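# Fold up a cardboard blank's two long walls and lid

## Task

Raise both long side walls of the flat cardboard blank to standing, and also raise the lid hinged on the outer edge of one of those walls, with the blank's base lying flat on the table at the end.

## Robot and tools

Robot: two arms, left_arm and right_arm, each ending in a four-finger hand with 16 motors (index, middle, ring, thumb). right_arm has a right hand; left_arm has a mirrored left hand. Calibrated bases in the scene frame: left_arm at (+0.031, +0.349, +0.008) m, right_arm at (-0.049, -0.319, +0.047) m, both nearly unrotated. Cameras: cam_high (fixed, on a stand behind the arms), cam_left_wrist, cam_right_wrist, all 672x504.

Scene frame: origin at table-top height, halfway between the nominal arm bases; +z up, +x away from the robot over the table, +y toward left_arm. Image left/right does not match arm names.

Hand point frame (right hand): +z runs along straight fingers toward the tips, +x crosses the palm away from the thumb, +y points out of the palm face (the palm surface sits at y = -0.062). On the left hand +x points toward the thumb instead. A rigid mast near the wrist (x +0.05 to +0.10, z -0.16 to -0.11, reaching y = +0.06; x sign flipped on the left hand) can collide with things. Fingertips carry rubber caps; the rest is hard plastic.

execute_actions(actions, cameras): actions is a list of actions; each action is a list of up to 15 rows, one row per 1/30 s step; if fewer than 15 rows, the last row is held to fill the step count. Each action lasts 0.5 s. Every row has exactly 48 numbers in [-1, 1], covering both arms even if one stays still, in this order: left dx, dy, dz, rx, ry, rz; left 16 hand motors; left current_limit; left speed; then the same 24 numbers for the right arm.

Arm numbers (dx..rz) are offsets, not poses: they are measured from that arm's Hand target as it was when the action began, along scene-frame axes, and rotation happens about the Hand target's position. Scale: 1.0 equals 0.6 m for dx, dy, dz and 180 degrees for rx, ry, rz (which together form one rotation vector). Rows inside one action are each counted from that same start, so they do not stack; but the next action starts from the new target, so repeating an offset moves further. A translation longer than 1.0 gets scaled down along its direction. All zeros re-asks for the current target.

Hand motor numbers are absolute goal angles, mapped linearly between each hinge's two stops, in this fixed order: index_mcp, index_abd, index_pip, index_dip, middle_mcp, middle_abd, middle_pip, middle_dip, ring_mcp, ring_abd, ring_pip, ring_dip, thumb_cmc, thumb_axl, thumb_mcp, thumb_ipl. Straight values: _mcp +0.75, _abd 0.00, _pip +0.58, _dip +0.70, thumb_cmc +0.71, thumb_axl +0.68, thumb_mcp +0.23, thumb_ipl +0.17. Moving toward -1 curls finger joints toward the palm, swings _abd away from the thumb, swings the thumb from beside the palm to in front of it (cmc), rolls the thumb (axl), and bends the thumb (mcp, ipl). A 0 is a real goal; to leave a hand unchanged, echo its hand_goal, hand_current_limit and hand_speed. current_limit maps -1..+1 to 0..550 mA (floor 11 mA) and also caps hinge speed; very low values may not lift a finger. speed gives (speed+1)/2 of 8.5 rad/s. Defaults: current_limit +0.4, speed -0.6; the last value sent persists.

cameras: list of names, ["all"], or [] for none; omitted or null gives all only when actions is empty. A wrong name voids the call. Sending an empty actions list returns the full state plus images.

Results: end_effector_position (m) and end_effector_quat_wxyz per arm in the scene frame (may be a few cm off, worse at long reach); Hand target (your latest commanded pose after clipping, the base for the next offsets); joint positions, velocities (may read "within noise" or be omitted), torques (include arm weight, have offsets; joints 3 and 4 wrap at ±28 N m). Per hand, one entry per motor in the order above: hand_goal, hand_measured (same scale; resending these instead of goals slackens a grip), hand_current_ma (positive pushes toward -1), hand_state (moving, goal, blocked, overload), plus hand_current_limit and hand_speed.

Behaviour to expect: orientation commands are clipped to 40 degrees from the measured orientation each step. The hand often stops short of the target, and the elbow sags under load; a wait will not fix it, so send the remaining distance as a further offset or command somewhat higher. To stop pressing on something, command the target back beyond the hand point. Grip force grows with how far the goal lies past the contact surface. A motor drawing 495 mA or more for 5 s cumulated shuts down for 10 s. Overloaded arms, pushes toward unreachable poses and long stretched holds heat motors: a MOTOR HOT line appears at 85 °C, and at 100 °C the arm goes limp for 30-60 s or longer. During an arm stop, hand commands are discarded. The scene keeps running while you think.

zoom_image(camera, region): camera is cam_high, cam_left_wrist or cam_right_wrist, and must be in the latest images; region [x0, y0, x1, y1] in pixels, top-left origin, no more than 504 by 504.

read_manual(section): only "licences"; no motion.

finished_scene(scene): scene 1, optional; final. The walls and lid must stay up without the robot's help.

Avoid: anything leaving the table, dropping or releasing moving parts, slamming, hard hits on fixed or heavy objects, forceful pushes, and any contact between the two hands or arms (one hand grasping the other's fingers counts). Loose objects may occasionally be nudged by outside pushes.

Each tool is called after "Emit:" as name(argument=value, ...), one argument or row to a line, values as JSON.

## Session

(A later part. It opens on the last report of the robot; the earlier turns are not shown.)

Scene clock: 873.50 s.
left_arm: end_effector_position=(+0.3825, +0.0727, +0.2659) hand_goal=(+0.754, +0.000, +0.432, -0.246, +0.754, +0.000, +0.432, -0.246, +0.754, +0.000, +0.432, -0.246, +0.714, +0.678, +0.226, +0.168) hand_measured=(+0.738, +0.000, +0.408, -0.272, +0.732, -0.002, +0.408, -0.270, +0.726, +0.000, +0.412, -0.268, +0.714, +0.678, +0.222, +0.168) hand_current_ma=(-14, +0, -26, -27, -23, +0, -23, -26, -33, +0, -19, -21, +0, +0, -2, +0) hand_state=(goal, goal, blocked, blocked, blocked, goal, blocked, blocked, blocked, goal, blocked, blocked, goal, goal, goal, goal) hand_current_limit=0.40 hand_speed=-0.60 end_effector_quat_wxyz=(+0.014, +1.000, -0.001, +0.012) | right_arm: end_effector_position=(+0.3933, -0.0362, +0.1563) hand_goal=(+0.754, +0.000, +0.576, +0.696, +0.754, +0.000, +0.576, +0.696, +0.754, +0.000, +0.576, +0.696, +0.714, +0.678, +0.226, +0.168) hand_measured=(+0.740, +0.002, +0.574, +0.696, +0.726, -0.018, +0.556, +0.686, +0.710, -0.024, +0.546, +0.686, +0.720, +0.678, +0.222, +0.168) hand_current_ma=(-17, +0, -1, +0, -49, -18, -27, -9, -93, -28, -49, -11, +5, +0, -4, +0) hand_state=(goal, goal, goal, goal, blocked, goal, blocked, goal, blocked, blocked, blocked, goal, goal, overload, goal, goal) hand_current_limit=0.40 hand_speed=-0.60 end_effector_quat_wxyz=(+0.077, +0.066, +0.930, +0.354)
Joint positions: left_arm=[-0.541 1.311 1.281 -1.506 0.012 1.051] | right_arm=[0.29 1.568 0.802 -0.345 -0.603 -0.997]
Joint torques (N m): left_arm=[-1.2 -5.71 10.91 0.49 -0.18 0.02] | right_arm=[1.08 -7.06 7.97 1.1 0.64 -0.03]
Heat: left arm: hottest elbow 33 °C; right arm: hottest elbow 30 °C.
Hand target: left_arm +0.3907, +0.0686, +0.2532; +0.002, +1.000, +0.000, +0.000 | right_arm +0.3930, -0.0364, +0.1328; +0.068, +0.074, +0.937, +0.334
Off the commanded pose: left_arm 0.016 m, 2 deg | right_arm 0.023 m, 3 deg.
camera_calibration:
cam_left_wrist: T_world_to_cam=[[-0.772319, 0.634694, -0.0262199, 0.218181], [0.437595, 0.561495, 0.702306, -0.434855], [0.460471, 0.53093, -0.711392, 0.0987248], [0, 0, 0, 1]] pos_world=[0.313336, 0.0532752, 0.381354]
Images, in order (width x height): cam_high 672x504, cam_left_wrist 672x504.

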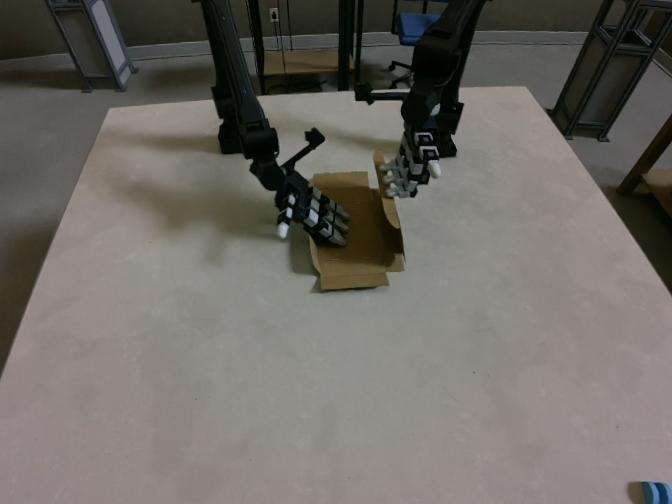

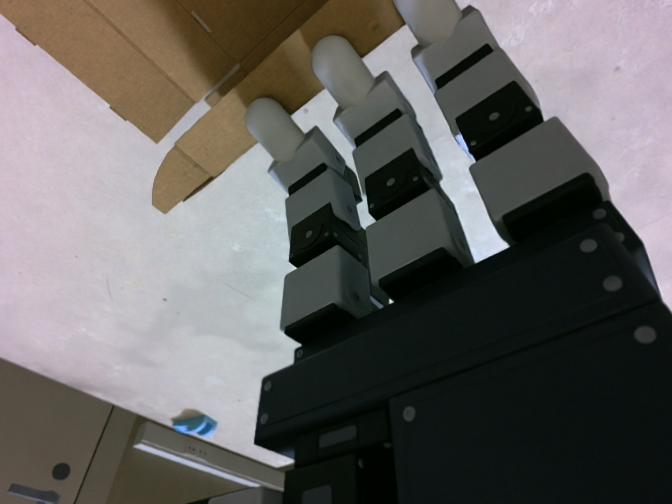

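Emit:
execute_actions(
  actions=[
    [[0,-0.05,-0.005,0,0,0,0.754,0,0.432,-0.246,0.754,0,0.432,-0.246,0.754,0,0.432,-0.246,0.714,0.678,0.226,0.168,0.4,-0.6,0,0,0,0,0,0,0.754,0,0.576,0.696,0.754,0,0.576,0.696,0.754,0,0.576,0.696,0.714,0.678,0.226,0.168,0.4,-0.6]],
    [[0,-0.045,-0.02,0,0,0,0.754,0,0.432,-0.246,0.754,0,0.432,-0.246,0.754,0,0.432,-0.246,0.714,0.678,0.226,0.168,0.4,-0.6,0,0,0,0,0,0,0.754,0,0.576,0.696,0.754,0,0.576,0.696,0.754,0,0.576,0.696,0.714,0.678,0.226,0.168,0.4,-0.6]],
  ],
  cameras=["cam_high","cam_left_wrist"],
)

Emit:
zoom_image(
  camera="cam_high",
  region=[320, 130, 460, 280],
)

Scene clock: 879.33 s.
left_arm: end_effector_position=(+0.3828, +0.0161, +0.2425) hand_goal=(+0.754, +0.000, +0.432, -0.246, +0.754, +0.000, +0.432, -0.246, +0.754, +0.000, +0.432, -0.246, +0.714, +0.678, +0.226, +0.168) hand_measured=(+0.732, +0.006, +0.406, -0.272, +0.732, +0.002, +0.408, -0.264, +0.730, +0.002, +0.416, -0.256, +0.714, +0.678, +0.222, +0.168) hand_current_ma=(-23, +2, -27, -27, -24, +0, -23, -15, -27, +0, -14, -7, +0, +0, -2, +0) hand_state=(blocked, goal, blocked, blocked, blocked, goal, blocked, goal, blocked, goal, goal, goal, goal, goal, goal, goal) hand_current_limit=0.40 hand_speed=-0.60 end_effector_quat_wxyz=(+0.010, +1.000, -0.003, +0.004) | right_arm: end_effector_position=(+0.3933, -0.0362, +0.1563) hand_goal=(+0.754, +0.000, +0.576, +0.696, +0.754, +0.000, +0.576, +0.696, +0.754, +0.000, +0.576, +0.696, +0.714, +0.678, +0.226, +0.168) hand_measured=(+0.740, +0.002, +0.574, +0.696, +0.726, -0.016, +0.556, +0.686, +0.710, -0.022, +0.546, +0.686, +0.720, +0.678, +0.222, +0.168) hand_current_ma=(-17, +1, -1, +0, -49, -17, -27, -9, -93, -26, -49, -11, +5, +0, -4, +0) hand_state=(goal, goal, goal, goal, blocked, goal, blocked, goal, blocked, blocked, blocked, goal, goal, overload, goal, goal) hand_current_limit=0.40 hand_speed=-0.60 end_effector_quat_wxyz=(+0.077, +0.066, +0.930, +0.354)
Joint positions: left_arm=[-0.66 1.408 1.317 -1.462 0.011 0.936] | right_arm=[0.29 1.568 0.802 -0.345 -0.603 -0.997]
Joint torques (N m): left_arm=[-0.21 -7.77 11.78 0.34 -0.18 -0.06] | right_arm=[0.91 -7.47 7.94 1.18 0.63 -0.01]
Heat: left arm: hottest elbow 33 °C; right arm: hottest elbow 30 °C.
Hand target: left_arm +0.3908, +0.0117, +0.2381; +0.003, +1.000, +0.000, +0.000 | right_arm +0.3929, -0.0364, +0.1328; +0.068, +0.074, +0.937, +0.334
Off the commanded pose: left_arm 0.010 m, 1 deg | right_arm 0.023 m, 3 deg.
camera_calibration:
cam_left_wrist: T_world_to_cam=[[-0.770202, 0.637754, -0.00766124, 0.248252], [0.451495, 0.553667, 0.699718, -0.391308], [0.45049, 0.535466, -0.714378, 0.11643], [0, 0, 0, 1]] pos_world=[0.315427, -0.00401385, 0.358883]
Images, in order (width x height): cam_high 672x504, cam_left_wrist 672x504.

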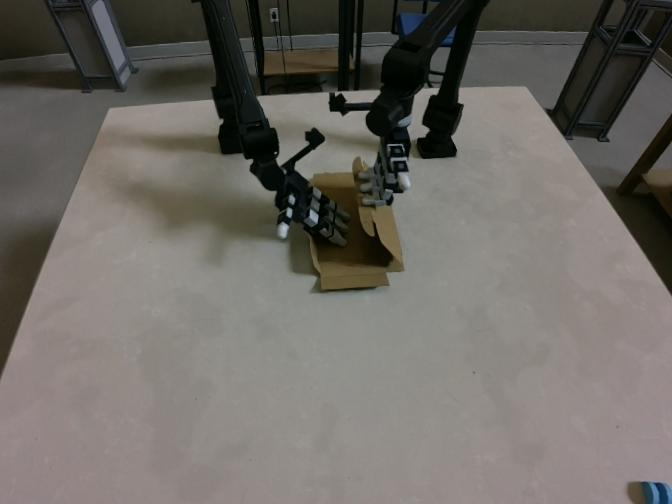

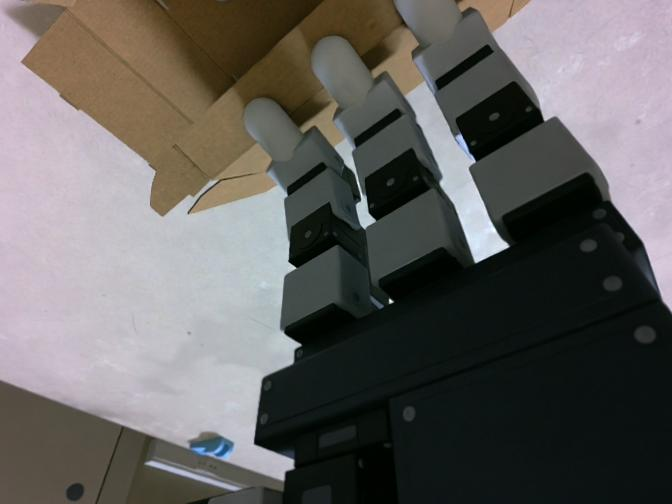

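Scaled by 3.360 from the camera's 672x504 image, which has a finer 960x720 frame.

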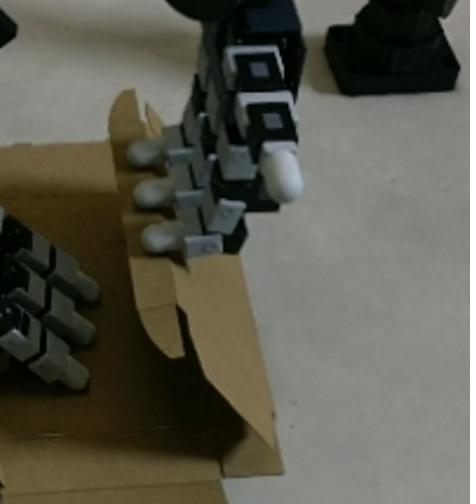

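Emit:
execute_actions(
  actions=[
    [[0,-0.045,-0.035,0,0,0,0.754,0,0.432,-0.246,0.754,0,0.432,-0.246,0.754,0,0.432,-0.246,0.714,0.678,0.226,0.168,0.4,-0.6,0,0,0,0,0,0,0.754,0,0.576,0.696,0.754,0,0.576,0.696,0.754,0,0.576,0.696,0.714,0.678,0.226,0.168,0.4,-0.6]],
    [[0,-0.02,-0.02,0,0,0,0.754,0,0.432,-0.246,0.754,0,0.432,-0.246,0.754,0,0.432,-0.246,0.714,0.678,0.226,0.168,0.4,-0.6,0,0,0,0,0,0,0.754,0,0.576,0.696,0.754,0,0.576,0.696,0.754,0,0.576,0.696,0.714,0.678,0.226,0.168,0.4,-0.6]],
  ],
  cameras=["cam_high","cam_left_wrist"],
)

Emit:
zoom_image(
  camera="cam_high",
  region=[320, 130, 460, 280],
)

Scene clock: 887.83 s.
left_arm: end_effector_position=(+0.3828, -0.0250, +0.2134) hand_goal=(+0.754, +0.000, +0.432, -0.246, +0.754, +0.000, +0.432, -0.246, +0.754, +0.000, +0.432, -0.246, +0.714, +0.678, +0.226, +0.168) hand_measured=(+0.728, +0.006, +0.406, -0.264, +0.730, +0.000, +0.408, -0.262, +0.730, +0.000, +0.416, -0.256, +0.714, +0.678, +0.222, +0.168) hand_current_ma=(-30, +2, -27, -17, -26, +0, -23, -13, -29, +0, -14, -6, +0, +0, -2, +0) hand_state=(blocked, goal, blocked, goal, blocked, goal, blocked, goal, blocked, goal, goal, goal, goal, goal, goal, goal) hand_current_limit=0.40 hand_speed=-0.60 end_effector_quat_wxyz=(+0.013, +1.000, -0.005, +0.004) | right_arm: end_effector_position=(+0.3936, -0.0359, +0.1564) hand_goal=(+0.754, +0.000, +0.576, +0.696, +0.754, +0.000, +0.576, +0.696, +0.754, +0.000, +0.576, +0.696, +0.714, +0.678, +0.226, +0.168) hand_measured=(+0.740, +0.004, +0.576, +0.696, +0.726, -0.014, +0.556, +0.686, +0.710, -0.020, +0.546, +0.684, +0.720, +0.678, +0.222, +0.168) hand_current_ma=(-17, +2, +0, +0, -49, -13, -27, -9, -93, -21, -49, -12, +5, +0, -4, +0) hand_state=(goal, goal, goal, goal, blocked, goal, blocked, goal, blocked, goal, blocked, goal, goal, overload, goal, goal) hand_current_limit=0.40 hand_speed=-0.60 end_effector_quat_wxyz=(+0.079, +0.065, +0.930, +0.354)
Joint positions: left_arm=[-0.733 1.483 1.317 -1.382 0.015 0.868] | right_arm=[0.291 1.568 0.802 -0.342 -0.602 -0.997]
Joint torques (N m): left_arm=[-0.38 -8.47 11.04 0.34 -0.32 -0.04] | right_arm=[0.97 -7.53 7.98 0.96 0.58 0.01]
Heat: left arm: hottest elbow 34 °C; right arm: hottest elbow 30 °C.
Hand target: left_arm +0.3907, -0.0274, +0.2051; +0.003, +1.000, +0.000, +0.000 | right_arm +0.3930, -0.0364, +0.1328; +0.068, +0.074, +0.937, +0.334
Off the commanded pose: left_arm 0.012 m, 1 deg | right_arm 0.024 m, 3 deg.
camera_calibration:
cam_left_wrist: T_world_to_cam=[[-0.766987, 0.641546, -0.0122475, 0.274203], [0.453921, 0.555969, 0.696315, -0.348413], [0.453527, 0.528505, -0.717632, 0.116937], [0, 0, 0, 1]] pos_world=[0.315428, -0.0440089, 0.329881]
Images, in order (width x height): cam_high 672x504, cam_left_wrist 672x504.

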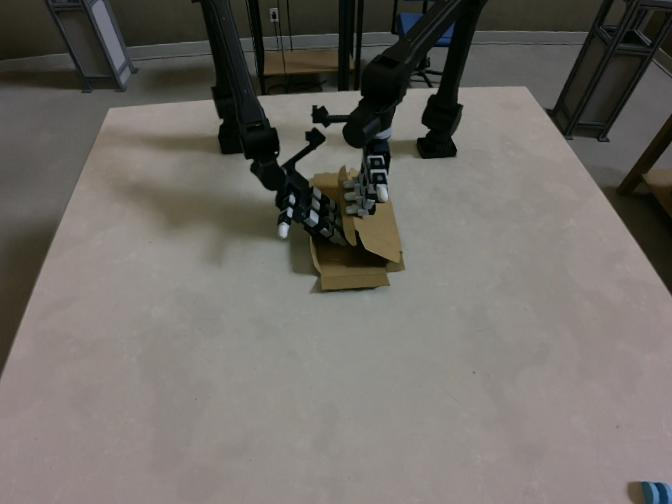

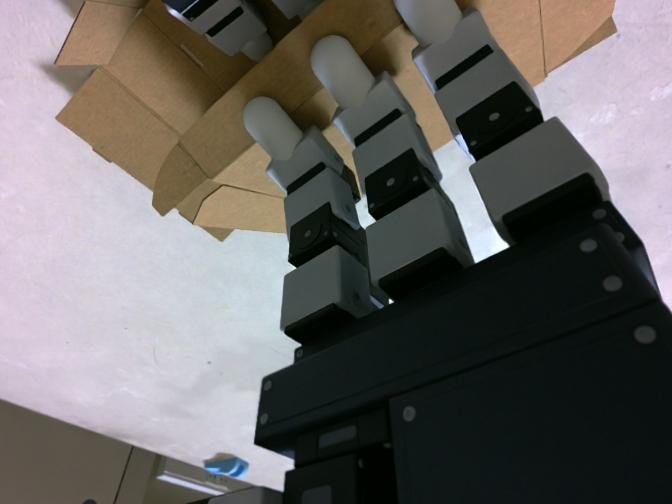

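Scaled by 3.360 from the camera's 672x504 image, which has a finer 960x720 frame.

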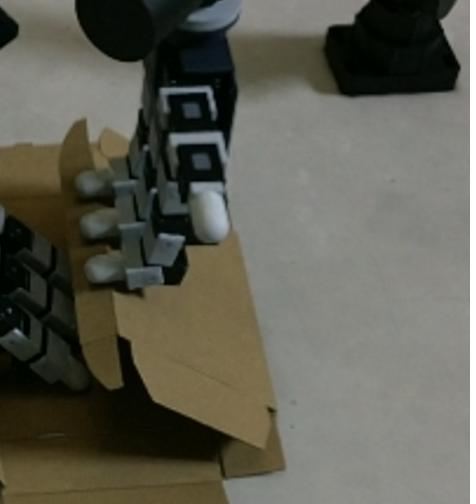

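Emit:
execute_actions(
  actions=[
    [[0,0.0,0.06,0,0,0,0.754,0,0.432,-0.246,0.754,0,0.432,-0.246,0.754,0,0.432,-0.246,0.714,0.678,0.226,0.168,0.4,-0.6,0,0,0,0,0,0,0.754,0,0.576,0.696,0.754,0,0.576,0.696,0.754,0,0.576,0.696,0.714,0.678,0.226,0.168,0.4,-0.6]],
    [[0,0.05,0.08,0,0,0,0.754,0,0.432,-0.246,0.754,0,0.432,-0.246,0.754,0,0.432,-0.246,0.714,0.678,0.226,0.168,0.4,-0.6,0,0,0,0,0,0,0.754,0,0.576,0.696,0.754,0,0.576,0.696,0.754,0,0.576,0.696,0.714,0.678,0.226,0.168,0.4,-0.6]],
  ],
  cameras=["cam_high","cam_left_wrist"],
)

Emit:
zoom_image(
  camera="cam_high",
  region=[300, 130, 460, 300],
)

Scene clock: 893.97 s.
left_arm: end_effector_position=(+0.3837, +0.0091, +0.2752) hand_goal=(+0.754, +0.000, +0.432, -0.246, +0.754, +0.000, +0.432, -0.246, +0.754, +0.000, +0.432, -0.246, +0.714, +0.678, +0.226, +0.168) hand_measured=(+0.750, +0.010, +0.424, -0.256, +0.750, +0.002, +0.430, -0.248, +0.752, +0.000, +0.430, -0.248, +0.714, +0.678, +0.222, +0.168) hand_current_ma=(-2, +5, -5, -6, -1, +0, -1, -1, -1, +0, -1, -1, +0, +0, -2, +0) hand_state=(goal, goal, goal, goal, goal, goal, goal, goal, goal, goal, goal, goal, goal, goal, goal, goal) hand_current_limit=0.40 hand_speed=-0.60 end_effector_quat_wxyz=(-0.005, +1.000, +0.006, -0.007) | right_arm: end_effector_position=(+0.3936, -0.0359, +0.1564) hand_goal=(+0.754, +0.000, +0.576, +0.696, +0.754, +0.000, +0.576, +0.696, +0.754, +0.000, +0.576, +0.696, +0.714, +0.678, +0.226, +0.168) hand_measured=(+0.740, +0.004, +0.576, +0.696, +0.726, -0.014, +0.556, +0.686, +0.710, -0.020, +0.546, +0.684, +0.720, +0.678, +0.222, +0.168) hand_current_ma=(-17, +2, +0, +0, -49, -13, -27, -9, -93, -21, -49, -12, +5, +0, -4, +0) hand_state=(goal, goal, goal, goal, blocked, goal, blocked, goal, blocked, goal, blocked, goal, goal, overload, goal, goal) hand_current_limit=0.40 hand_speed=-0.60 end_effector_quat_wxyz=(+0.079, +0.065, +0.930, +0.354)
Joint positions: left_arm=[-0.679 1.437 1.44 -1.591 0.002 0.899] | right_arm=[0.291 1.568 0.802 -0.342 -0.602 -0.997]
Joint torques (N m): left_arm=[-1.2 -9.7 13.52 0.1 0.18 0.09] | right_arm=[0.97 -7.41 7.91 0.96 0.59 -0.03]
Heat: left arm: hottest elbow 34 °C; right arm: hottest elbow 30 °C.
Hand target: left_arm +0.3907, +0.0027, +0.2890; +0.002, +1.000, +0.000, +0.000 | right_arm +0.3930, -0.0364, +0.1328; +0.068, +0.074, +0.937, +0.334
Off the commanded pose: left_arm 0.017 m, 1 deg | right_arm 0.024 m, 3 deg.
camera_calibration:
cam_left_wrist: T_world_to_cam=[[-0.781512, 0.623281, 0.0275483, 0.248561], [0.456967, 0.541796, 0.705435, -0.414251], [0.424759, 0.563895, -0.708239, 0.150997], [0, 0, 0, 1]] pos_world=[0.319415, -0.0156303, 0.392322]
Images, in order (width x height): cam_high 672x504, cam_left_wrist 672x504.

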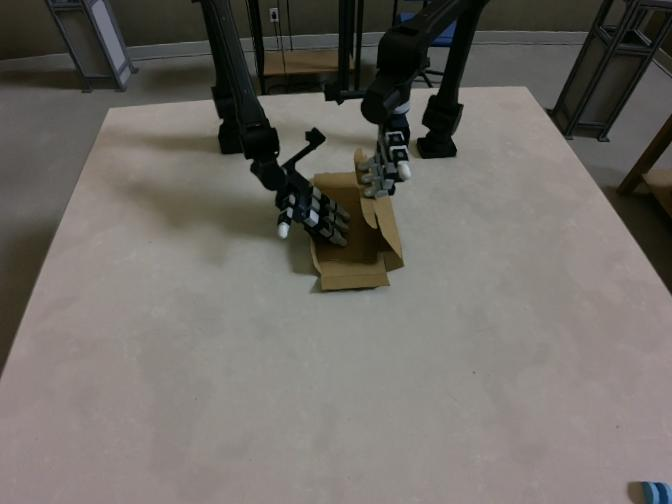

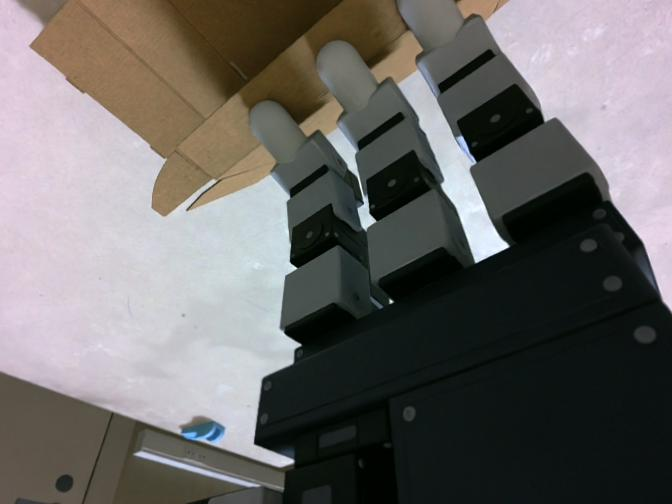

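Scaled by 2.965 from the camera's 672x504 image, which has a finer 960x720 frame.

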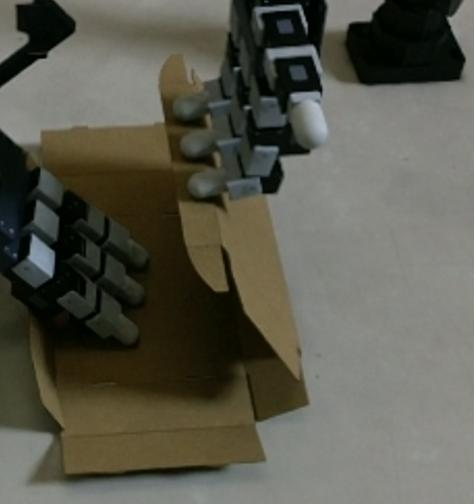

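Emit:
execute_actions(
  actions=[
    [[0,-0.01,0.06,0,0,0,0.754,0,0.432,-0.246,0.754,0,0.432,-0.246,0.754,0,0.432,-0.246,0.714,0.678,0.226,0.168,0.4,-0.6,0,0,0,0,0,0,0.754,0,0.576,0.696,0.754,0,0.576,0.696,0.754,0,0.576,0.696,0.714,0.678,0.226,0.168,0.4,-0.6]],
    [[0,0.0,0.06,0,0,0,0.754,0,0.432,-0.246,0.754,0,0.432,-0.246,0.754,0,0.432,-0.246,0.714,0.678,0.226,0.168,0.4,-0.6,0,0,0,0,0,0,0.754,0,0.576,0.696,0.754,0,0.576,0.696,0.754,0,0.576,0.696,0.714,0.678,0.226,0.168,0.4,-0.6]],
  ],
  cameras=["cam_high","cam_left_wrist"],
)

Emit:
zoom_image(
  camera="cam_high",
  region=[300, 130, 460, 300],
)

Scene clock: 900.47 s.
left_arm: end_effector_position=(+0.3865, +0.0035, +0.3362) hand_goal=(+0.754, +0.000, +0.432, -0.246, +0.754, +0.000, +0.432, -0.246, +0.754, +0.000, +0.432, -0.246, +0.714, +0.678, +0.226, +0.168) hand_measured=(+0.754, +0.004, +0.430, -0.248, +0.752, +0.002, +0.430, -0.248, +0.752, +0.000, +0.430, -0.248, +0.714, +0.678, +0.222, +0.168) hand_current_ma=(+0, +1, +0, -1, -1, +0, -1, -1, -1, +0, +0, -1, +0, +0, -2, +0) hand_state=(goal, goal, goal, goal, goal, goal, goal, goal, goal, goal, goal, goal, goal, goal, goal, goal) hand_current_limit=0.40 hand_speed=-0.60 end_effector_quat_wxyz=(+0.017, +1.000, +0.005, +0.012) | right_arm: end_effector_position=(+0.3936, -0.0359, +0.1564) hand_goal=(+0.754, +0.000, +0.576, +0.696, +0.754, +0.000, +0.576, +0.696, +0.754, +0.000, +0.576, +0.696, +0.714, +0.678, +0.226, +0.168) hand_measured=(+0.740, +0.004, +0.576, +0.696, +0.726, -0.014, +0.556, +0.686, +0.710, -0.020, +0.546, +0.684, +0.720, +0.678, +0.222, +0.168) hand_current_ma=(-17, +2, +0, +0, -49, -13, -27, -9, -93, -21, -49, -12, +5, +0, -4, +0) hand_state=(goal, goal, goal, goal, blocked, goal, blocked, goal, blocked, goal, blocked, goal, goal, overload, goal, goal) hand_current_limit=0.40 hand_speed=-0.60 end_effector_quat_wxyz=(+0.079, +0.065, +0.930, +0.354)
Joint positions: left_arm=[-0.681 1.427 1.577 -1.682 0.012 0.899] | right_arm=[0.291 1.568 0.802 -0.342 -0.602 -0.997]
Joint torques (N m): left_arm=[-2.08 -11.34 14.43 0.32 0.23 0.07] | right_arm=[0.85 -7.59 7.97 0.87 0.63 -0.03]
Heat: left arm: hottest elbow 34 °C; right arm: hottest elbow 30 °C.
Hand target: left_arm +0.3907, -0.0032, +0.3610; +0.002, +1.000, +0.000, +0.000 | right_arm +0.3930, -0.0364, +0.1328; +0.068, +0.074, +0.937, +0.334
Off the commanded pose: left_arm 0.026 m, 2 deg | right_arm 0.024 m, 3 deg.
joint sent to its limit (left arm) — joint 4 (wrist pitch), lower limit. The joint targets are off in orientation, not in position.
camera_calibration:
cam_left_wrist: T_world_to_cam=[[-0.780003, 0.625082, -0.0294434, 0.271011], [0.430972, 0.570708, 0.698967, -0.443451], [0.453716, 0.532507, -0.714547, 0.187275], [0, 0, 0, 1]] pos_world=[0.317535, -0.0160482, 0.451754]
Images, in order (width x height): cam_high 672x504, cam_left_wrist 672x504.

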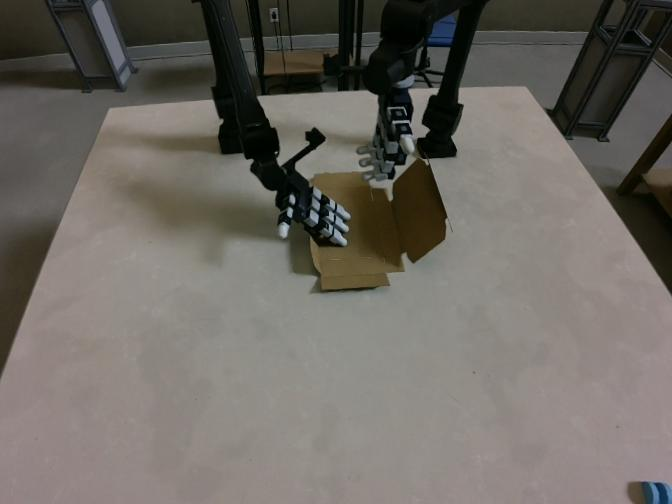

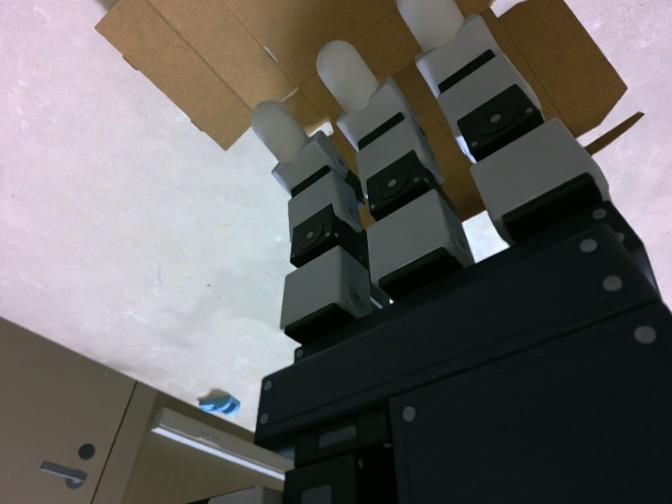

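Scaled by 2.965 from the camera's 672x504 image, which has a finer 960x720 frame.

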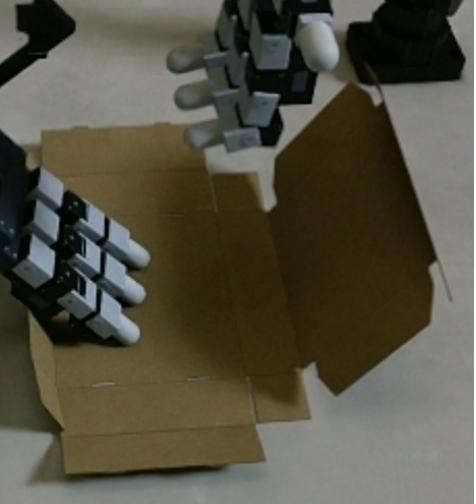

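Emit:
execute_actions(
  actions=[
    [[0,0.27,-0.03,0,0,0,0.754,0,0.432,-0.246,0.754,0,0.432,-0.246,0.754,0,0.432,-0.246,0.714,0.678,0.226,0.168,0.4,-0.6,0,0,0,0,0,0,0.754,0,0.576,0.696,0.754,0,0.576,0.696,0.754,0,0.576,0.696,0.714,0.678,0.226,0.168,0.4,-0.6]],
    [[0,0.31,-0.03,0,0,0,0.754,0,0.432,-0.246,0.754,0,0.432,-0.246,0.754,0,0.432,-0.246,0.714,0.678,0.226,0.168,0.4,-0.6,0,0,0,0,0,0,0.754,0,0.576,0.696,0.754,0,0.576,0.696,0.754,0,0.576,0.696,0.714,0.678,0.226,0.168,0.4,-0.6]],
    [[0,0.03,-0.17,0,0,0,0.754,0,0.432,-0.246,0.754,0,0.432,-0.246,0.754,0,0.432,-0.246,0.714,0.678,0.226,0.168,0.4,-0.6,0,0,0,0,0,0,0.754,0,0.576,0.696,0.754,0,0.576,0.696,0.754,0,0.576,0.696,0.714,0.678,0.226,0.168,0.4,-0.6]],
    [[-0.01,0.0,-0.17,0,0,0,0.754,0,0.432,-0.246,0.754,0,0.432,-0.246,0.754,0,0.432,-0.246,0.714,0.678,0.226,0.168,0.4,-0.6,0,0,0,0,0,0,0.754,0,0.576,0.696,0.754,0,0.576,0.696,0.754,0,0.576,0.696,0.714,0.678,0.226,0.168,0.4,-0.6]],
  ],
  cameras=["cam_high","cam_left_wrist"],
)

Emit:
zoom_image(
  camera="cam_high",
  region=[300, 130, 520, 300],
)

Scene clock: 918.80 s.
left_arm: end_effector_position=(+0.3843, +0.3602, +0.1230) hand_goal=(+0.754, +0.000, +0.432, -0.246, +0.754, +0.000, +0.432, -0.246, +0.754, +0.000, +0.432, -0.246, +0.714, +0.678, +0.226, +0.168) hand_measured=(+0.754, +0.002, +0.430, -0.248, +0.754, +0.002, +0.430, -0.248, +0.754, +0.000, +0.430, -0.248, +0.716, +0.678, +0.222, +0.168) hand_current_ma=(+0, +1, +0, -1, +0, +0, +0, -1, +0, +0, +0, -1, +0, +0, -2, +0) hand_state=(goal, goal, goal, goal, goal, goal, goal, goal, goal, goal, goal, goal, goal, goal, goal, goal) hand_current_limit=0.40 hand_speed=-0.60 end_effector_quat_wxyz=(+0.002, +1.000, +0.000, -0.002) | right_arm: end_effector_position=(+0.3936, -0.0359, +0.1564) hand_goal=(+0.754, +0.000, +0.576, +0.696, +0.754, +0.000, +0.576, +0.696, +0.754, +0.000, +0.576, +0.696, +0.714, +0.678, +0.226, +0.168) hand_measured=(+0.740, +0.004, +0.576, +0.696, +0.726, -0.014, +0.556, +0.686, +0.710, -0.020, +0.546, +0.684, +0.720, +0.678, +0.222, +0.168) hand_current_ma=(-17, +2, +0, +0, -49, -13, -27, -9, -93, -21, -49, -12, +5, +0, -4, +0) hand_state=(goal, goal, goal, goal, blocked, goal, blocked, goal, blocked, goal, blocked, goal, goal, overload, goal, goal) hand_current_limit=0.40 hand_speed=-0.60 end_effector_quat_wxyz=(+0.079, +0.065, +0.930, +0.354)
Joint positions: left_arm=[0.265 1.323 0.914 -1.167 0.002 1.855] | right_arm=[0.291 1.568 0.802 -0.342 -0.602 -0.997]
Joint torques (N m): left_arm=[0.32 -7.41 8.42 0.73 0.29 0.08] | right_arm=[1.03 -7.3 7.9 0.91 0.58 -0.01]
Heat: left arm: hottest elbow 35 °C; right arm: hottest elbow 30 °C.
Hand target: left_arm +0.3847, +0.3626, +0.1210; +0.002, +1.000, +0.000, +0.000 | right_arm +0.3930, -0.0364, +0.1328; +0.068, +0.074, +0.937, +0.334
Off the commanded pose: left_arm 0.003 m, 0 deg | right_arm 0.024 m, 3 deg.
camera_calibration:
cam_left_wrist: T_world_to_cam=[[-0.77407, 0.633002, 0.0111712, 0.0300605], [0.456231, 0.545496, 0.703056, -0.498174], [0.438942, 0.549311, -0.711047, -0.154849], [0, 0, 0, 1]] pos_world=[0.318521, 0.337784, 0.239803]
Images, in order (width x height): cam_high 672x504, cam_left_wrist 672x504.

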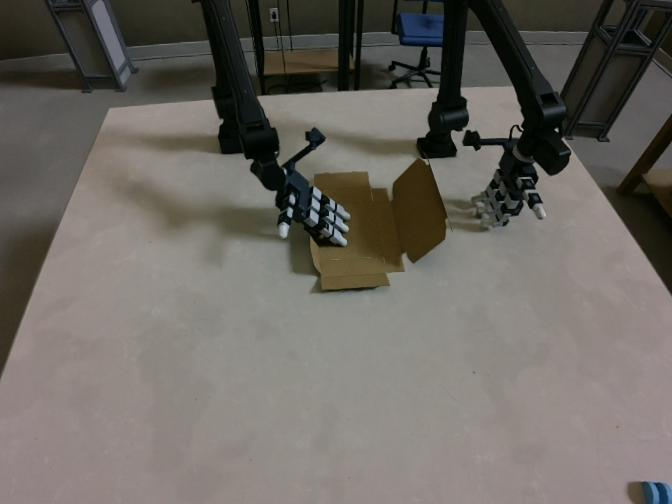

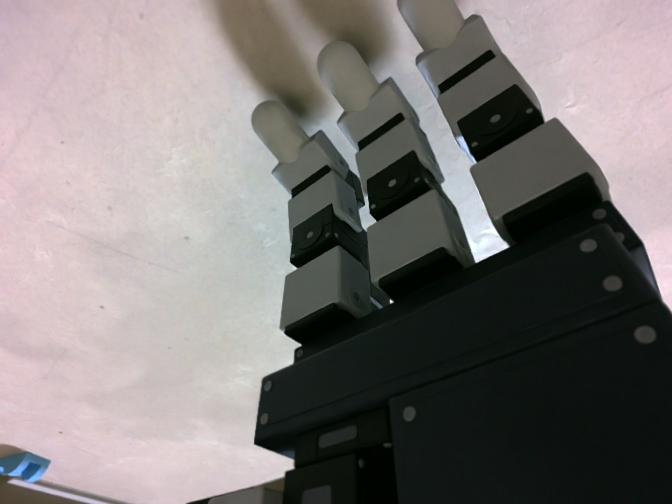

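Scaled by 2.291 from the camera's 672x504 image, which has a finer 960x720 frame.

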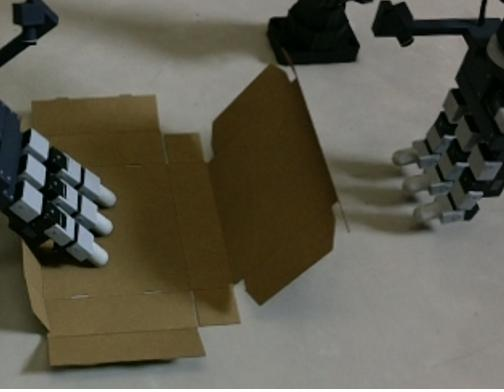

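Emit:
execute_actions(
  actions=[
    [[0,-0.12,-0.022,0,0,0,0.754,0,0.432,-0.246,0.754,0,0.432,-0.246,0.754,0,0.432,-0.246,0.714,0.678,0.226,0.168,0.4,-0.6,0,0,0,0,0,0,0.754,0,0.576,0.696,0.754,0,0.576,0.696,0.754,0,0.576,0.696,0.714,0.678,0.226,0.168,0.4,-0.6]],
    [[0,-0.12,0.0,0,0,0,0.754,0,0.432,-0.246,0.754,0,0.432,-0.246,0.754,0,0.432,-0.246,0.714,0.678,0.226,0.168,0.4,-0.6,0,0,0,0,0,0,0.754,0,0.576,0.696,0.754,0,0.576,0.696,0.754,0,0.576,0.696,0.714,0.678,0.226,0.168,0.4,-0.6]],
  ],
  cameras=["cam_high","cam_left_wrist"],
)

Emit:
zoom_image(
  camera="cam_high",
  region=[300, 130, 520, 300],
)

Scene clock: 931.00 s.
left_arm: end_effector_position=(+0.3825, +0.2191, +0.1097) hand_goal=(+0.754, +0.000, +0.432, -0.246, +0.754, +0.000, +0.432, -0.246, +0.754, +0.000, +0.432, -0.246, +0.714, +0.678, +0.226, +0.168) hand_measured=(+0.754, +0.002, +0.430, -0.248, +0.754, +0.002, +0.430, -0.248, +0.754, +0.000, +0.430, -0.248, +0.714, +0.678, +0.222, +0.168) hand_current_ma=(+0, +1, +0, -1, +0, +0, +0, -1, +0, +0, +0, -1, +0, +0, -2, +0) hand_state=(goal, goal, goal, goal, goal, goal, goal, goal, goal, goal, goal, goal, goal, goal, goal, goal) hand_current_limit=0.40 hand_speed=-0.60 end_effector_quat_wxyz=(+0.003, +1.000, -0.004, -0.002) | right_arm: end_effector_position=(+0.3936, -0.0359, +0.1564) hand_goal=(+0.754, +0.000, +0.576, +0.696, +0.754, +0.000, +0.576, +0.696, +0.754, +0.000, +0.576, +0.696, +0.714, +0.678, +0.226, +0.168) hand_measured=(+0.740, +0.004, +0.576, +0.696, +0.726, -0.014, +0.556, +0.686, +0.710, -0.020, +0.546, +0.684, +0.720, +0.678, +0.222, +0.168) hand_current_ma=(-17, +2, +0, +0, -49, -13, -27, -9, -93, -21, -49, -12, +5, +0, -4, +0) hand_state=(goal, goal, goal, goal, blocked, goal, blocked, goal, blocked, goal, blocked, goal, goal, overload, goal, goal) hand_current_limit=0.40 hand_speed=-0.60 end_effector_quat_wxyz=(+0.079, +0.065, +0.930, +0.354)
Joint positions: left_arm=[-0.151 1.306 0.86 -1.128 0.007 1.447] | right_arm=[0.291 1.568 0.802 -0.342 -0.602 -0.997]
Joint torques (N m): left_arm=[-0.38 -7.3 8.5 0.66 0.12 -0.09] | right_arm=[0.62 -7.47 7.95 0.98 0.6 0]
Heat: left arm: hottest elbow 34 °C; right arm: hottest elbow 30 °C.
Hand target: left_arm +0.3848, +0.2187, +0.1079; +0.002, +1.000, +0.000, +0.000 | right_arm +0.3930, -0.0364, +0.1328; +0.068, +0.074, +0.937, +0.334
Off the commanded pose: left_arm 0.003 m, 1 deg | right_arm 0.024 m, 3 deg.
camera_calibration:
cam_left_wrist: T_world_to_cam=[[-0.769002, 0.639172, 0.0097761, 0.114892], [0.460658, 0.543495, 0.701717, -0.412212], [0.443205, 0.544125, -0.712388, -0.0863711], [0, 0, 0, 1]] pos_world=[0.316521, 0.197596, 0.226603]
Images, in order (width x height): cam_high 672x504, cam_left_wrist 672x504.

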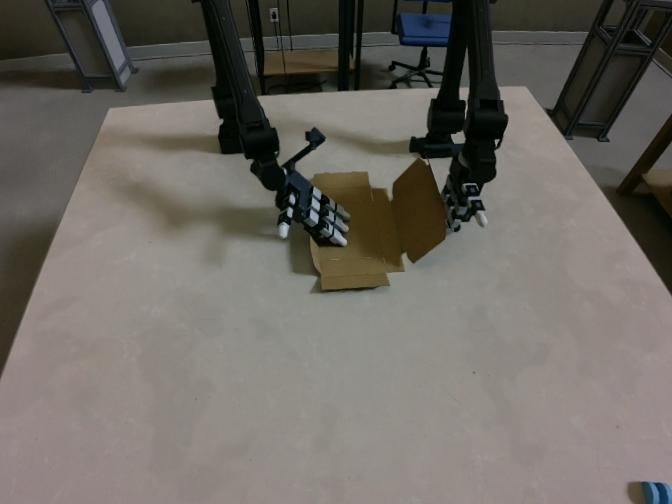

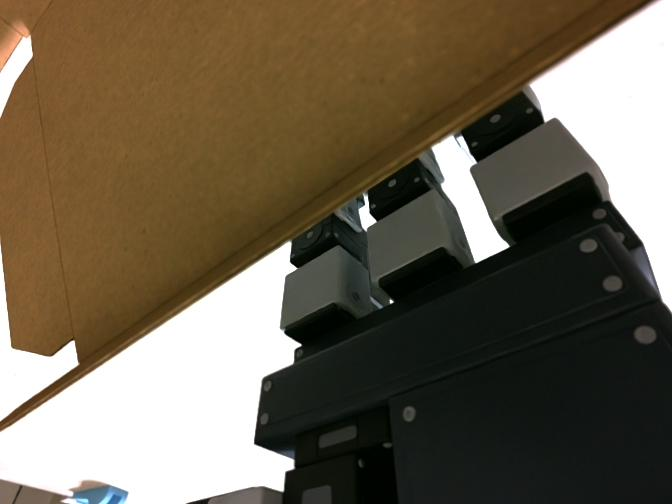

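Scaled by 2.291 from the camera's 672x504 image, which has a finer 960x720 frame.

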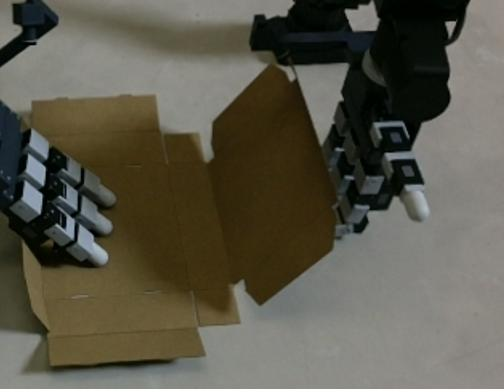

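Emit:
execute_actions(
  actions=[
    [[0,-0.08,-0.002,0,0,0,0.754,0,0.432,-0.246,0.754,0,0.432,-0.246,0.754,0,0.432,-0.246,0.714,0.678,0.226,0.168,0.4,-0.6,0,0,0,0,0,0,0.754,0,0.576,0.696,0.754,0,0.576,0.696,0.754,0,0.576,0.696,0.714,0.678,0.226,0.168,0.4,-0.6]],
    [[0,-0.06,0.0,0,0,0,0.754,0,0.432,-0.246,0.754,0,0.432,-0.246,0.754,0,0.432,-0.246,0.714,0.678,0.226,0.168,0.4,-0.6,0,0,0,0,0,0,0.754,0,0.576,0.696,0.754,0,0.576,0.696,0.754,0,0.576,0.696,0.714,0.678,0.226,0.168,0.4,-0.6]],
  ],
  cameras=["cam_high","cam_left_wrist"],
)

Emit:
zoom_image(
  camera="cam_high",
  region=[300, 130, 480, 300],
)

Scene clock: 938.00 s.
left_arm: end_effector_position=(+0.3676, +0.1445, +0.0991) hand_goal=(+0.754, +0.000, +0.432, -0.246, +0.754, +0.000, +0.432, -0.246, +0.754, +0.000, +0.432, -0.246, +0.714, +0.678, +0.226, +0.168) hand_measured=(+0.754, -0.010, +0.424, -0.258, +0.754, +0.002, +0.430, -0.248, +0.754, +0.000, +0.430, -0.248, +0.714, +0.678, +0.222, +0.168) hand_current_ma=(+0, -5, -4, -9, +0, +0, +0, -1, +0, +0, +0, -1, +0, +0, -2, +0) hand_state=(goal, goal, goal, goal, goal, goal, goal, goal, goal, goal, goal, goal, goal, goal, goal, goal) hand_current_limit=0.40 hand_speed=-0.60 end_effector_quat_wxyz=(-0.003, +1.000, -0.001, -0.012) | right_arm: end_effector_position=(+0.3936, -0.0359, +0.1564) hand_goal=(+0.754, +0.000, +0.576, +0.696, +0.754, +0.000, +0.576, +0.696, +0.754, +0.000, +0.576, +0.696, +0.714, +0.678, +0.226, +0.168) hand_measured=(+0.740, +0.004, +0.576, +0.696, +0.726, -0.014, +0.556, +0.686, +0.710, -0.020, +0.546, +0.684, +0.720, +0.678, +0.222, +0.168) hand_current_ma=(-17, +2, +0, +0, -49, -13, -27, -9, -93, -21, -49, -12, +5, +0, -4, +0) hand_state=(goal, goal, goal, goal, blocked, goal, blocked, goal, blocked, goal, blocked, goal, goal, overload, goal, goal) hand_current_limit=0.40 hand_speed=-0.60 end_effector_quat_wxyz=(+0.079, +0.065, +0.930, +0.354)
Joint positions: left_arm=[-0.382 1.343 0.867 -1.119 0.003 1.211] | right_arm=[0.291 1.568 0.802 -0.342 -0.602 -0.997]
Joint torques (N m): left_arm=[-1.79 -6.59 12.4 0.76 0.22 -0.08] | right_arm=[0.85 -7.12 7.94 1.02 0.58 -0.03]
Heat: left arm: hottest elbow 34 °C; right arm: hottest elbow 30 °C.
Hand target: left_arm +0.3848, +0.1347, +0.1067; +0.002, +1.000, +0.000, +0.000 | right_arm +0.3930, -0.0364, +0.1328; +0.068, +0.074, +0.937, +0.334
Off the commanded pose: left_arm 0.021 m, 1 deg | right_arm 0.024 m, 3 deg.
camera_calibration:
cam_left_wrist: T_world_to_cam=[[-0.771964, 0.634845, 0.0323087, 0.150738], [0.471264, 0.537461, 0.699318, -0.360114], [0.426594, 0.555074, -0.71408, -0.0420504], [0, 0, 0, 1]] pos_world=[0.304012, 0.121193, 0.216937]
Images, in order (width x height): cam_high 672x504, cam_left_wrist 672x504.

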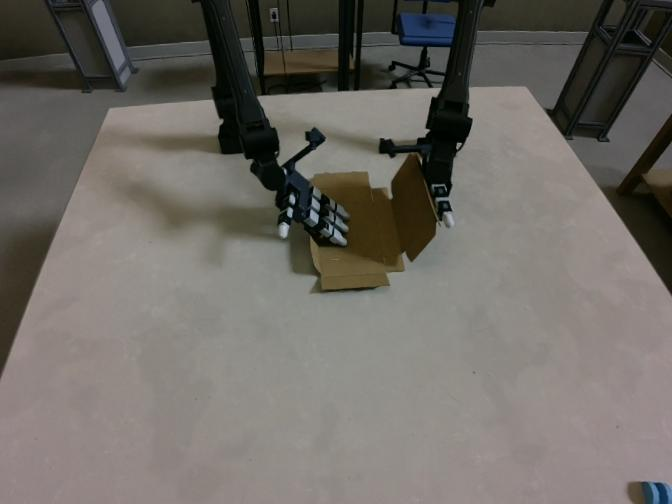

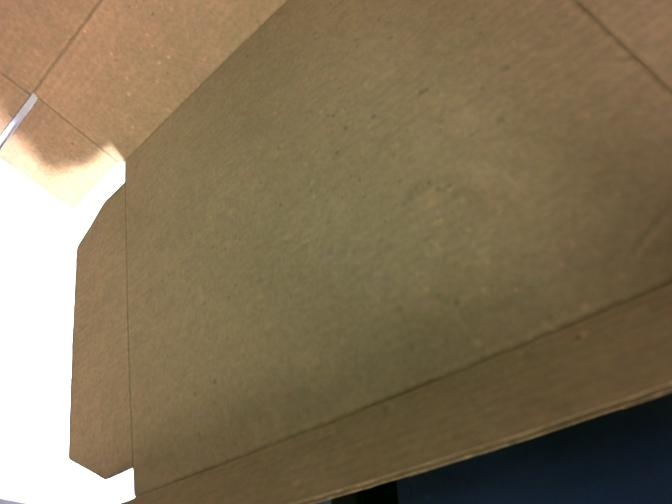

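Scaled by 2.800 from the camera's 672x504 image, which has a finer 960x720 frame.

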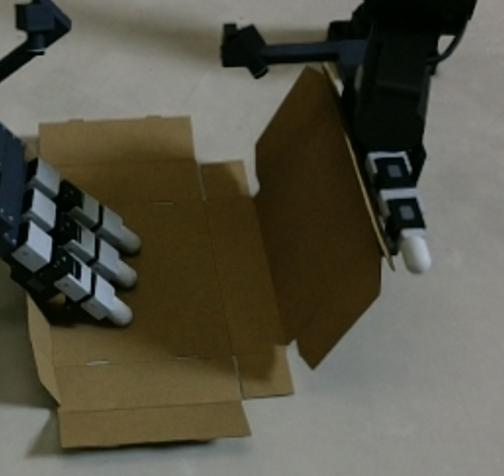

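Emit:
execute_actions(
  actions=[
    [[0.01,-0.05,0.005,0,0,0,0.754,0,0.432,-0.246,0.754,0,0.432,-0.246,0.754,0,0.432,-0.246,0.714,0.678,0.226,0.168,0.4,-0.6,0,0,0,0,0,0,0.754,0,0.576,0.696,0.754,0,0.576,0.696,0.754,0,0.576,0.696,0.714,0.678,0.226,0.168,0.4,-0.6]],
    [[0.01,-0.04,0.01,0,0,0,0.754,0,0.432,-0.246,0.754,0,0.432,-0.246,0.754,0,0.432,-0.246,0.714,0.678,0.226,0.168,0.4,-0.6,0,0,0,0,0,0,0.754,0,0.576,0.696,0.754,0,0.576,0.696,0.754,0,0.576,0.696,0.714,0.678,0.226,0.168,0.4,-0.6]],
  ],
  cameras=["cam_high","cam_left_wrist"],
)

Emit:
zoom_image(
  camera="cam_high",
  region=[300, 130, 480, 300],
)

Scene clock: 945.60 s.
left_arm: end_effector_position=(+0.3753, +0.1113, +0.1000) hand_goal=(+0.754, +0.000, +0.432, -0.246, +0.754, +0.000, +0.432, -0.246, +0.754, +0.000, +0.432, -0.246, +0.714, +0.678, +0.226, +0.168) hand_measured=(+0.780, -0.016, +0.432, -0.260, +0.784, -0.004, +0.444, -0.248, +0.794, -0.006, +0.448, -0.246, +0.714, +0.678, +0.222, +0.168) hand_current_ma=(+32, -10, +0, -10, +38, -1, +9, -1, +60, -2, +13, +0, +0, +0, -1, +0) hand_state=(blocked, goal, goal, goal, blocked, goal, goal, goal, blocked, goal, goal, goal, goal, goal, goal, goal) hand_current_limit=0.40 hand_speed=-0.60 end_effector_quat_wxyz=(-0.024, +1.000, +0.004, -0.020) | right_arm: end_effector_position=(+0.3938, -0.0360, +0.1562) hand_goal=(+0.754, +0.000, +0.576, +0.696, +0.754, +0.000, +0.576, +0.696, +0.754, +0.000, +0.576, +0.696, +0.714, +0.678, +0.226, +0.168) hand_measured=(+0.740, +0.006, +0.576, +0.696, +0.726, -0.014, +0.556, +0.686, +0.710, -0.018, +0.546, +0.684, +0.720, +0.678, +0.222, +0.168) hand_current_ma=(-16, +3, +0, +0, -49, -12, -27, -9, -93, -20, -49, -13, +5, +0, -4, +0) hand_state=(goal, goal, goal, goal, blocked, goal, blocked, goal, blocked, goal, blocked, goal, goal, overload, goal, goal) hand_current_limit=0.40 hand_speed=-0.60 end_effector_quat_wxyz=(+0.079, +0.066, +0.930, +0.353)
Joint positions: left_arm=[-0.477 1.409 0.945 -1.164 -0.024 1.105] | right_arm=[0.291 1.568 0.802 -0.342 -0.6 -0.997]
Joint torques (N m): left_arm=[-3.55 -6.24 14.2 1.21 1.44 -0.18] | right_arm=[0.91 -7.3 7.91 0.95 0.53 -0.01]
Heat: left arm: hottest elbow 35 °C; right arm: hottest elbow 30 °C.
Hand target: left_arm +0.3967, +0.0807, +0.1156; +0.002, +1.000, +0.000, +0.000 | right_arm +0.3929, -0.0364, +0.1328; +0.068, +0.074, +0.937, +0.334
Off the commanded pose: left_arm 0.041 m, 4 deg | right_arm 0.023 m, 3 deg.
camera_calibration:
cam_left_wrist: T_world_to_cam=[[-0.777564, 0.624727, 0.0714798, 0.177048], [0.477753, 0.51304, 0.713121, -0.347706], [0.408834, 0.588647, -0.697388, -0.0249957], [0, 0, 0, 1]] pos_world=[0.314003, 0.0824941, 0.217869]
Images, in order (width x height): cam_high 672x504, cam_left_wrist 672x504.

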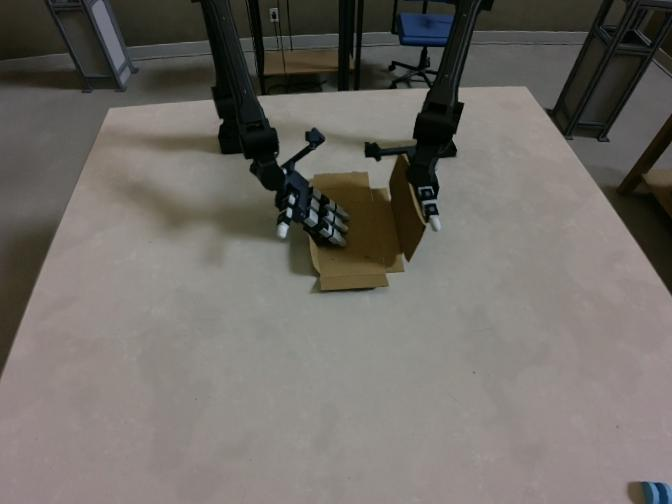

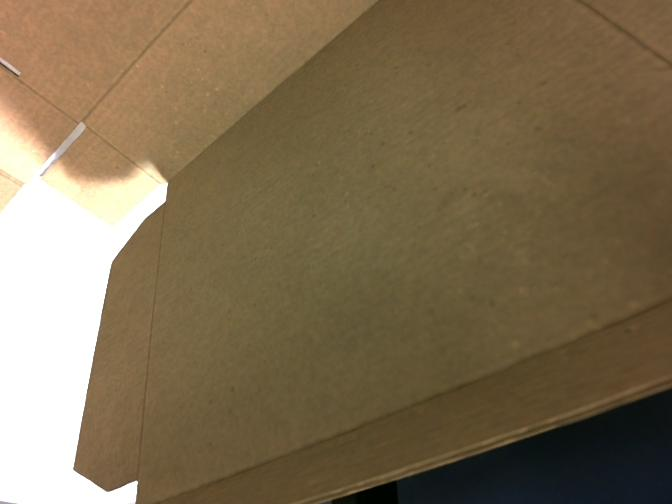

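Scaled by 2.800 from the camera's 672x504 image, which has a finer 960x720 frame.

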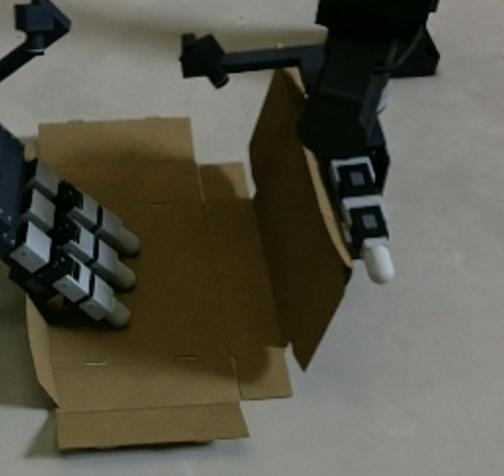

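Emit:
execute_actions(
  actions=[
    [[0,0,0.025,0,0,0,0.754,0,0.432,-0.246,0.754,0,0.432,-0.246,0.754,0,0.432,-0.246,0.714,0.678,0.226,0.168,0.4,-0.6,0,0,0,0,0,0,0.754,0,0.576,0.696,0.754,0,0.576,0.696,0.754,0,0.576,0.696,0.714,0.678,0.226,0.168,0.4,-0.6]],
    [[0,-0.02,0.025,0,0,0,0.754,0,0.432,-0.246,0.754,0,0.432,-0.246,0.754,0,0.432,-0.246,0.714,0.678,0.226,0.168,0.4,-0.6,0,0,0,0,0,0,0.754,0,0.576,0.696,0.754,0,0.576,0.696,0.754,0,0.576,0.696,0.714,0.678,0.226,0.168,0.4,-0.6]],
  ],
  cameras=["cam_high","cam_left_wrist"],
)

Emit:
zoom_image(
  camera="cam_high",
  region=[300, 130, 480, 300],
)

Scene clock: 950.23 s.
left_arm: end_effector_position=(+0.3778, +0.1008, +0.1210) hand_goal=(+0.754, +0.000, +0.432, -0.246, +0.754, +0.000, +0.432, -0.246, +0.754, +0.000, +0.432, -0.246, +0.714, +0.678, +0.226, +0.168) hand_measured=(+0.784, -0.014, +0.434, -0.260, +0.788, -0.002, +0.450, -0.244, +0.794, -0.004, +0.454, -0.234, +0.714, +0.678, +0.222, +0.168) hand_current_ma=(+40, -8, +0, -11, +46, -1, +15, +0, +62, -1, +23, +8, +0, +0, -1, +0) hand_state=(blocked, goal, goal, goal, blocked, goal, goal, goal, blocked, goal, blocked, goal, goal, goal, goal, goal) hand_current_limit=0.40 hand_speed=-0.60 end_effector_quat_wxyz=(-0.029, +0.999, +0.008, -0.026) | right_arm: end_effector_position=(+0.3943, -0.0367, +0.1560) hand_goal=(+0.754, +0.000, +0.576, +0.696, +0.754, +0.000, +0.576, +0.696, +0.754, +0.000, +0.576, +0.696, +0.714, +0.678, +0.226, +0.168) hand_measured=(+0.742, +0.008, +0.578, +0.696, +0.726, -0.012, +0.556, +0.686, +0.710, -0.016, +0.546, +0.684, +0.720, +0.678, +0.222, +0.168) hand_current_ma=(-14, +5, +1, +0, -47, -9, -27, -9, -93, -16, -49, -13, +5, +0, -4, +0) hand_state=(goal, goal, goal, goal, blocked, goal, blocked, goal, blocked, goal, blocked, goal, goal, overload, goal, goal) hand_current_limit=0.40 hand_speed=-0.60 end_effector_quat_wxyz=(+0.080, +0.067, +0.930, +0.352)
Joint positions: left_arm=[-0.502 1.411 1.01 -1.244 -0.027 1.071] | right_arm=[0.29 1.568 0.802 -0.342 -0.598 -0.997]
Joint torques (N m): left_arm=[-3.66 -8.35 14.64 1.16 1.52 -0.12] | right_arm=[0.79 -7.59 7.9 0.96 0.51 -0.04]
Heat: left arm: hottest elbow 35 °C; right arm: hottest elbow 30 °C.
Hand target: left_arm +0.3967, +0.0686, +0.1456; +0.002, +1.000, +0.000, +0.000 | right_arm +0.3930, -0.0365, +0.1327; +0.068, +0.074, +0.937, +0.334
Off the commanded pose: left_arm 0.045 m, 5 deg | right_arm 0.023 m, 3 deg.
camera_calibration:
cam_left_wrist: T_world_to_cam=[[-0.781606, 0.617545, 0.0879258, 0.184244], [0.482317, 0.508937, 0.712989, -0.359755], [0.395554, 0.599684, -0.695641, -0.00145292], [0, 0, 0, 1]] pos_world=[0.318097, 0.0701851, 0.239291]
Images, in order (width x height): cam_high 672x504, cam_left_wrist 672x504.

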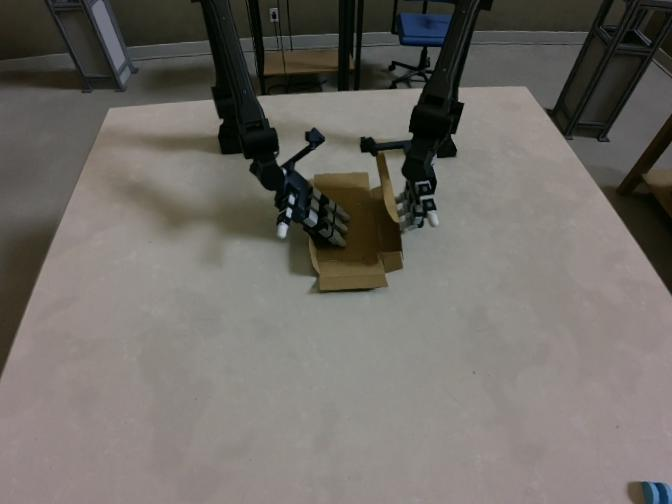

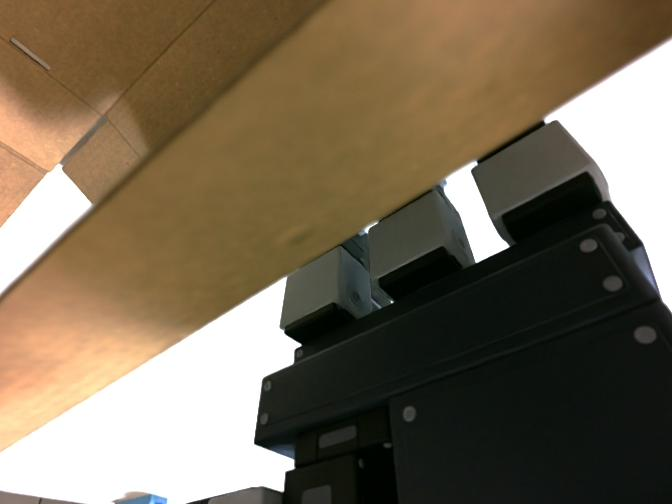

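Scaled by 2.800 from the camera's 672x504 image, which has a finer 960x720 frame.

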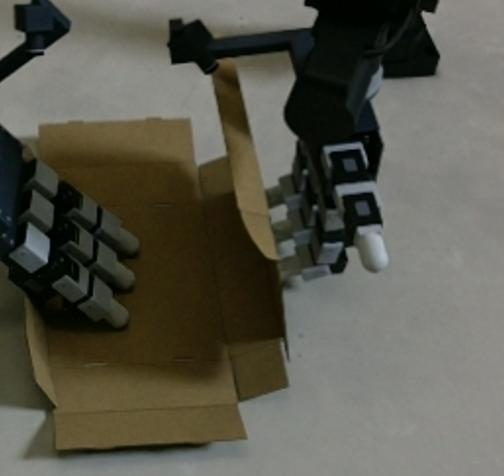

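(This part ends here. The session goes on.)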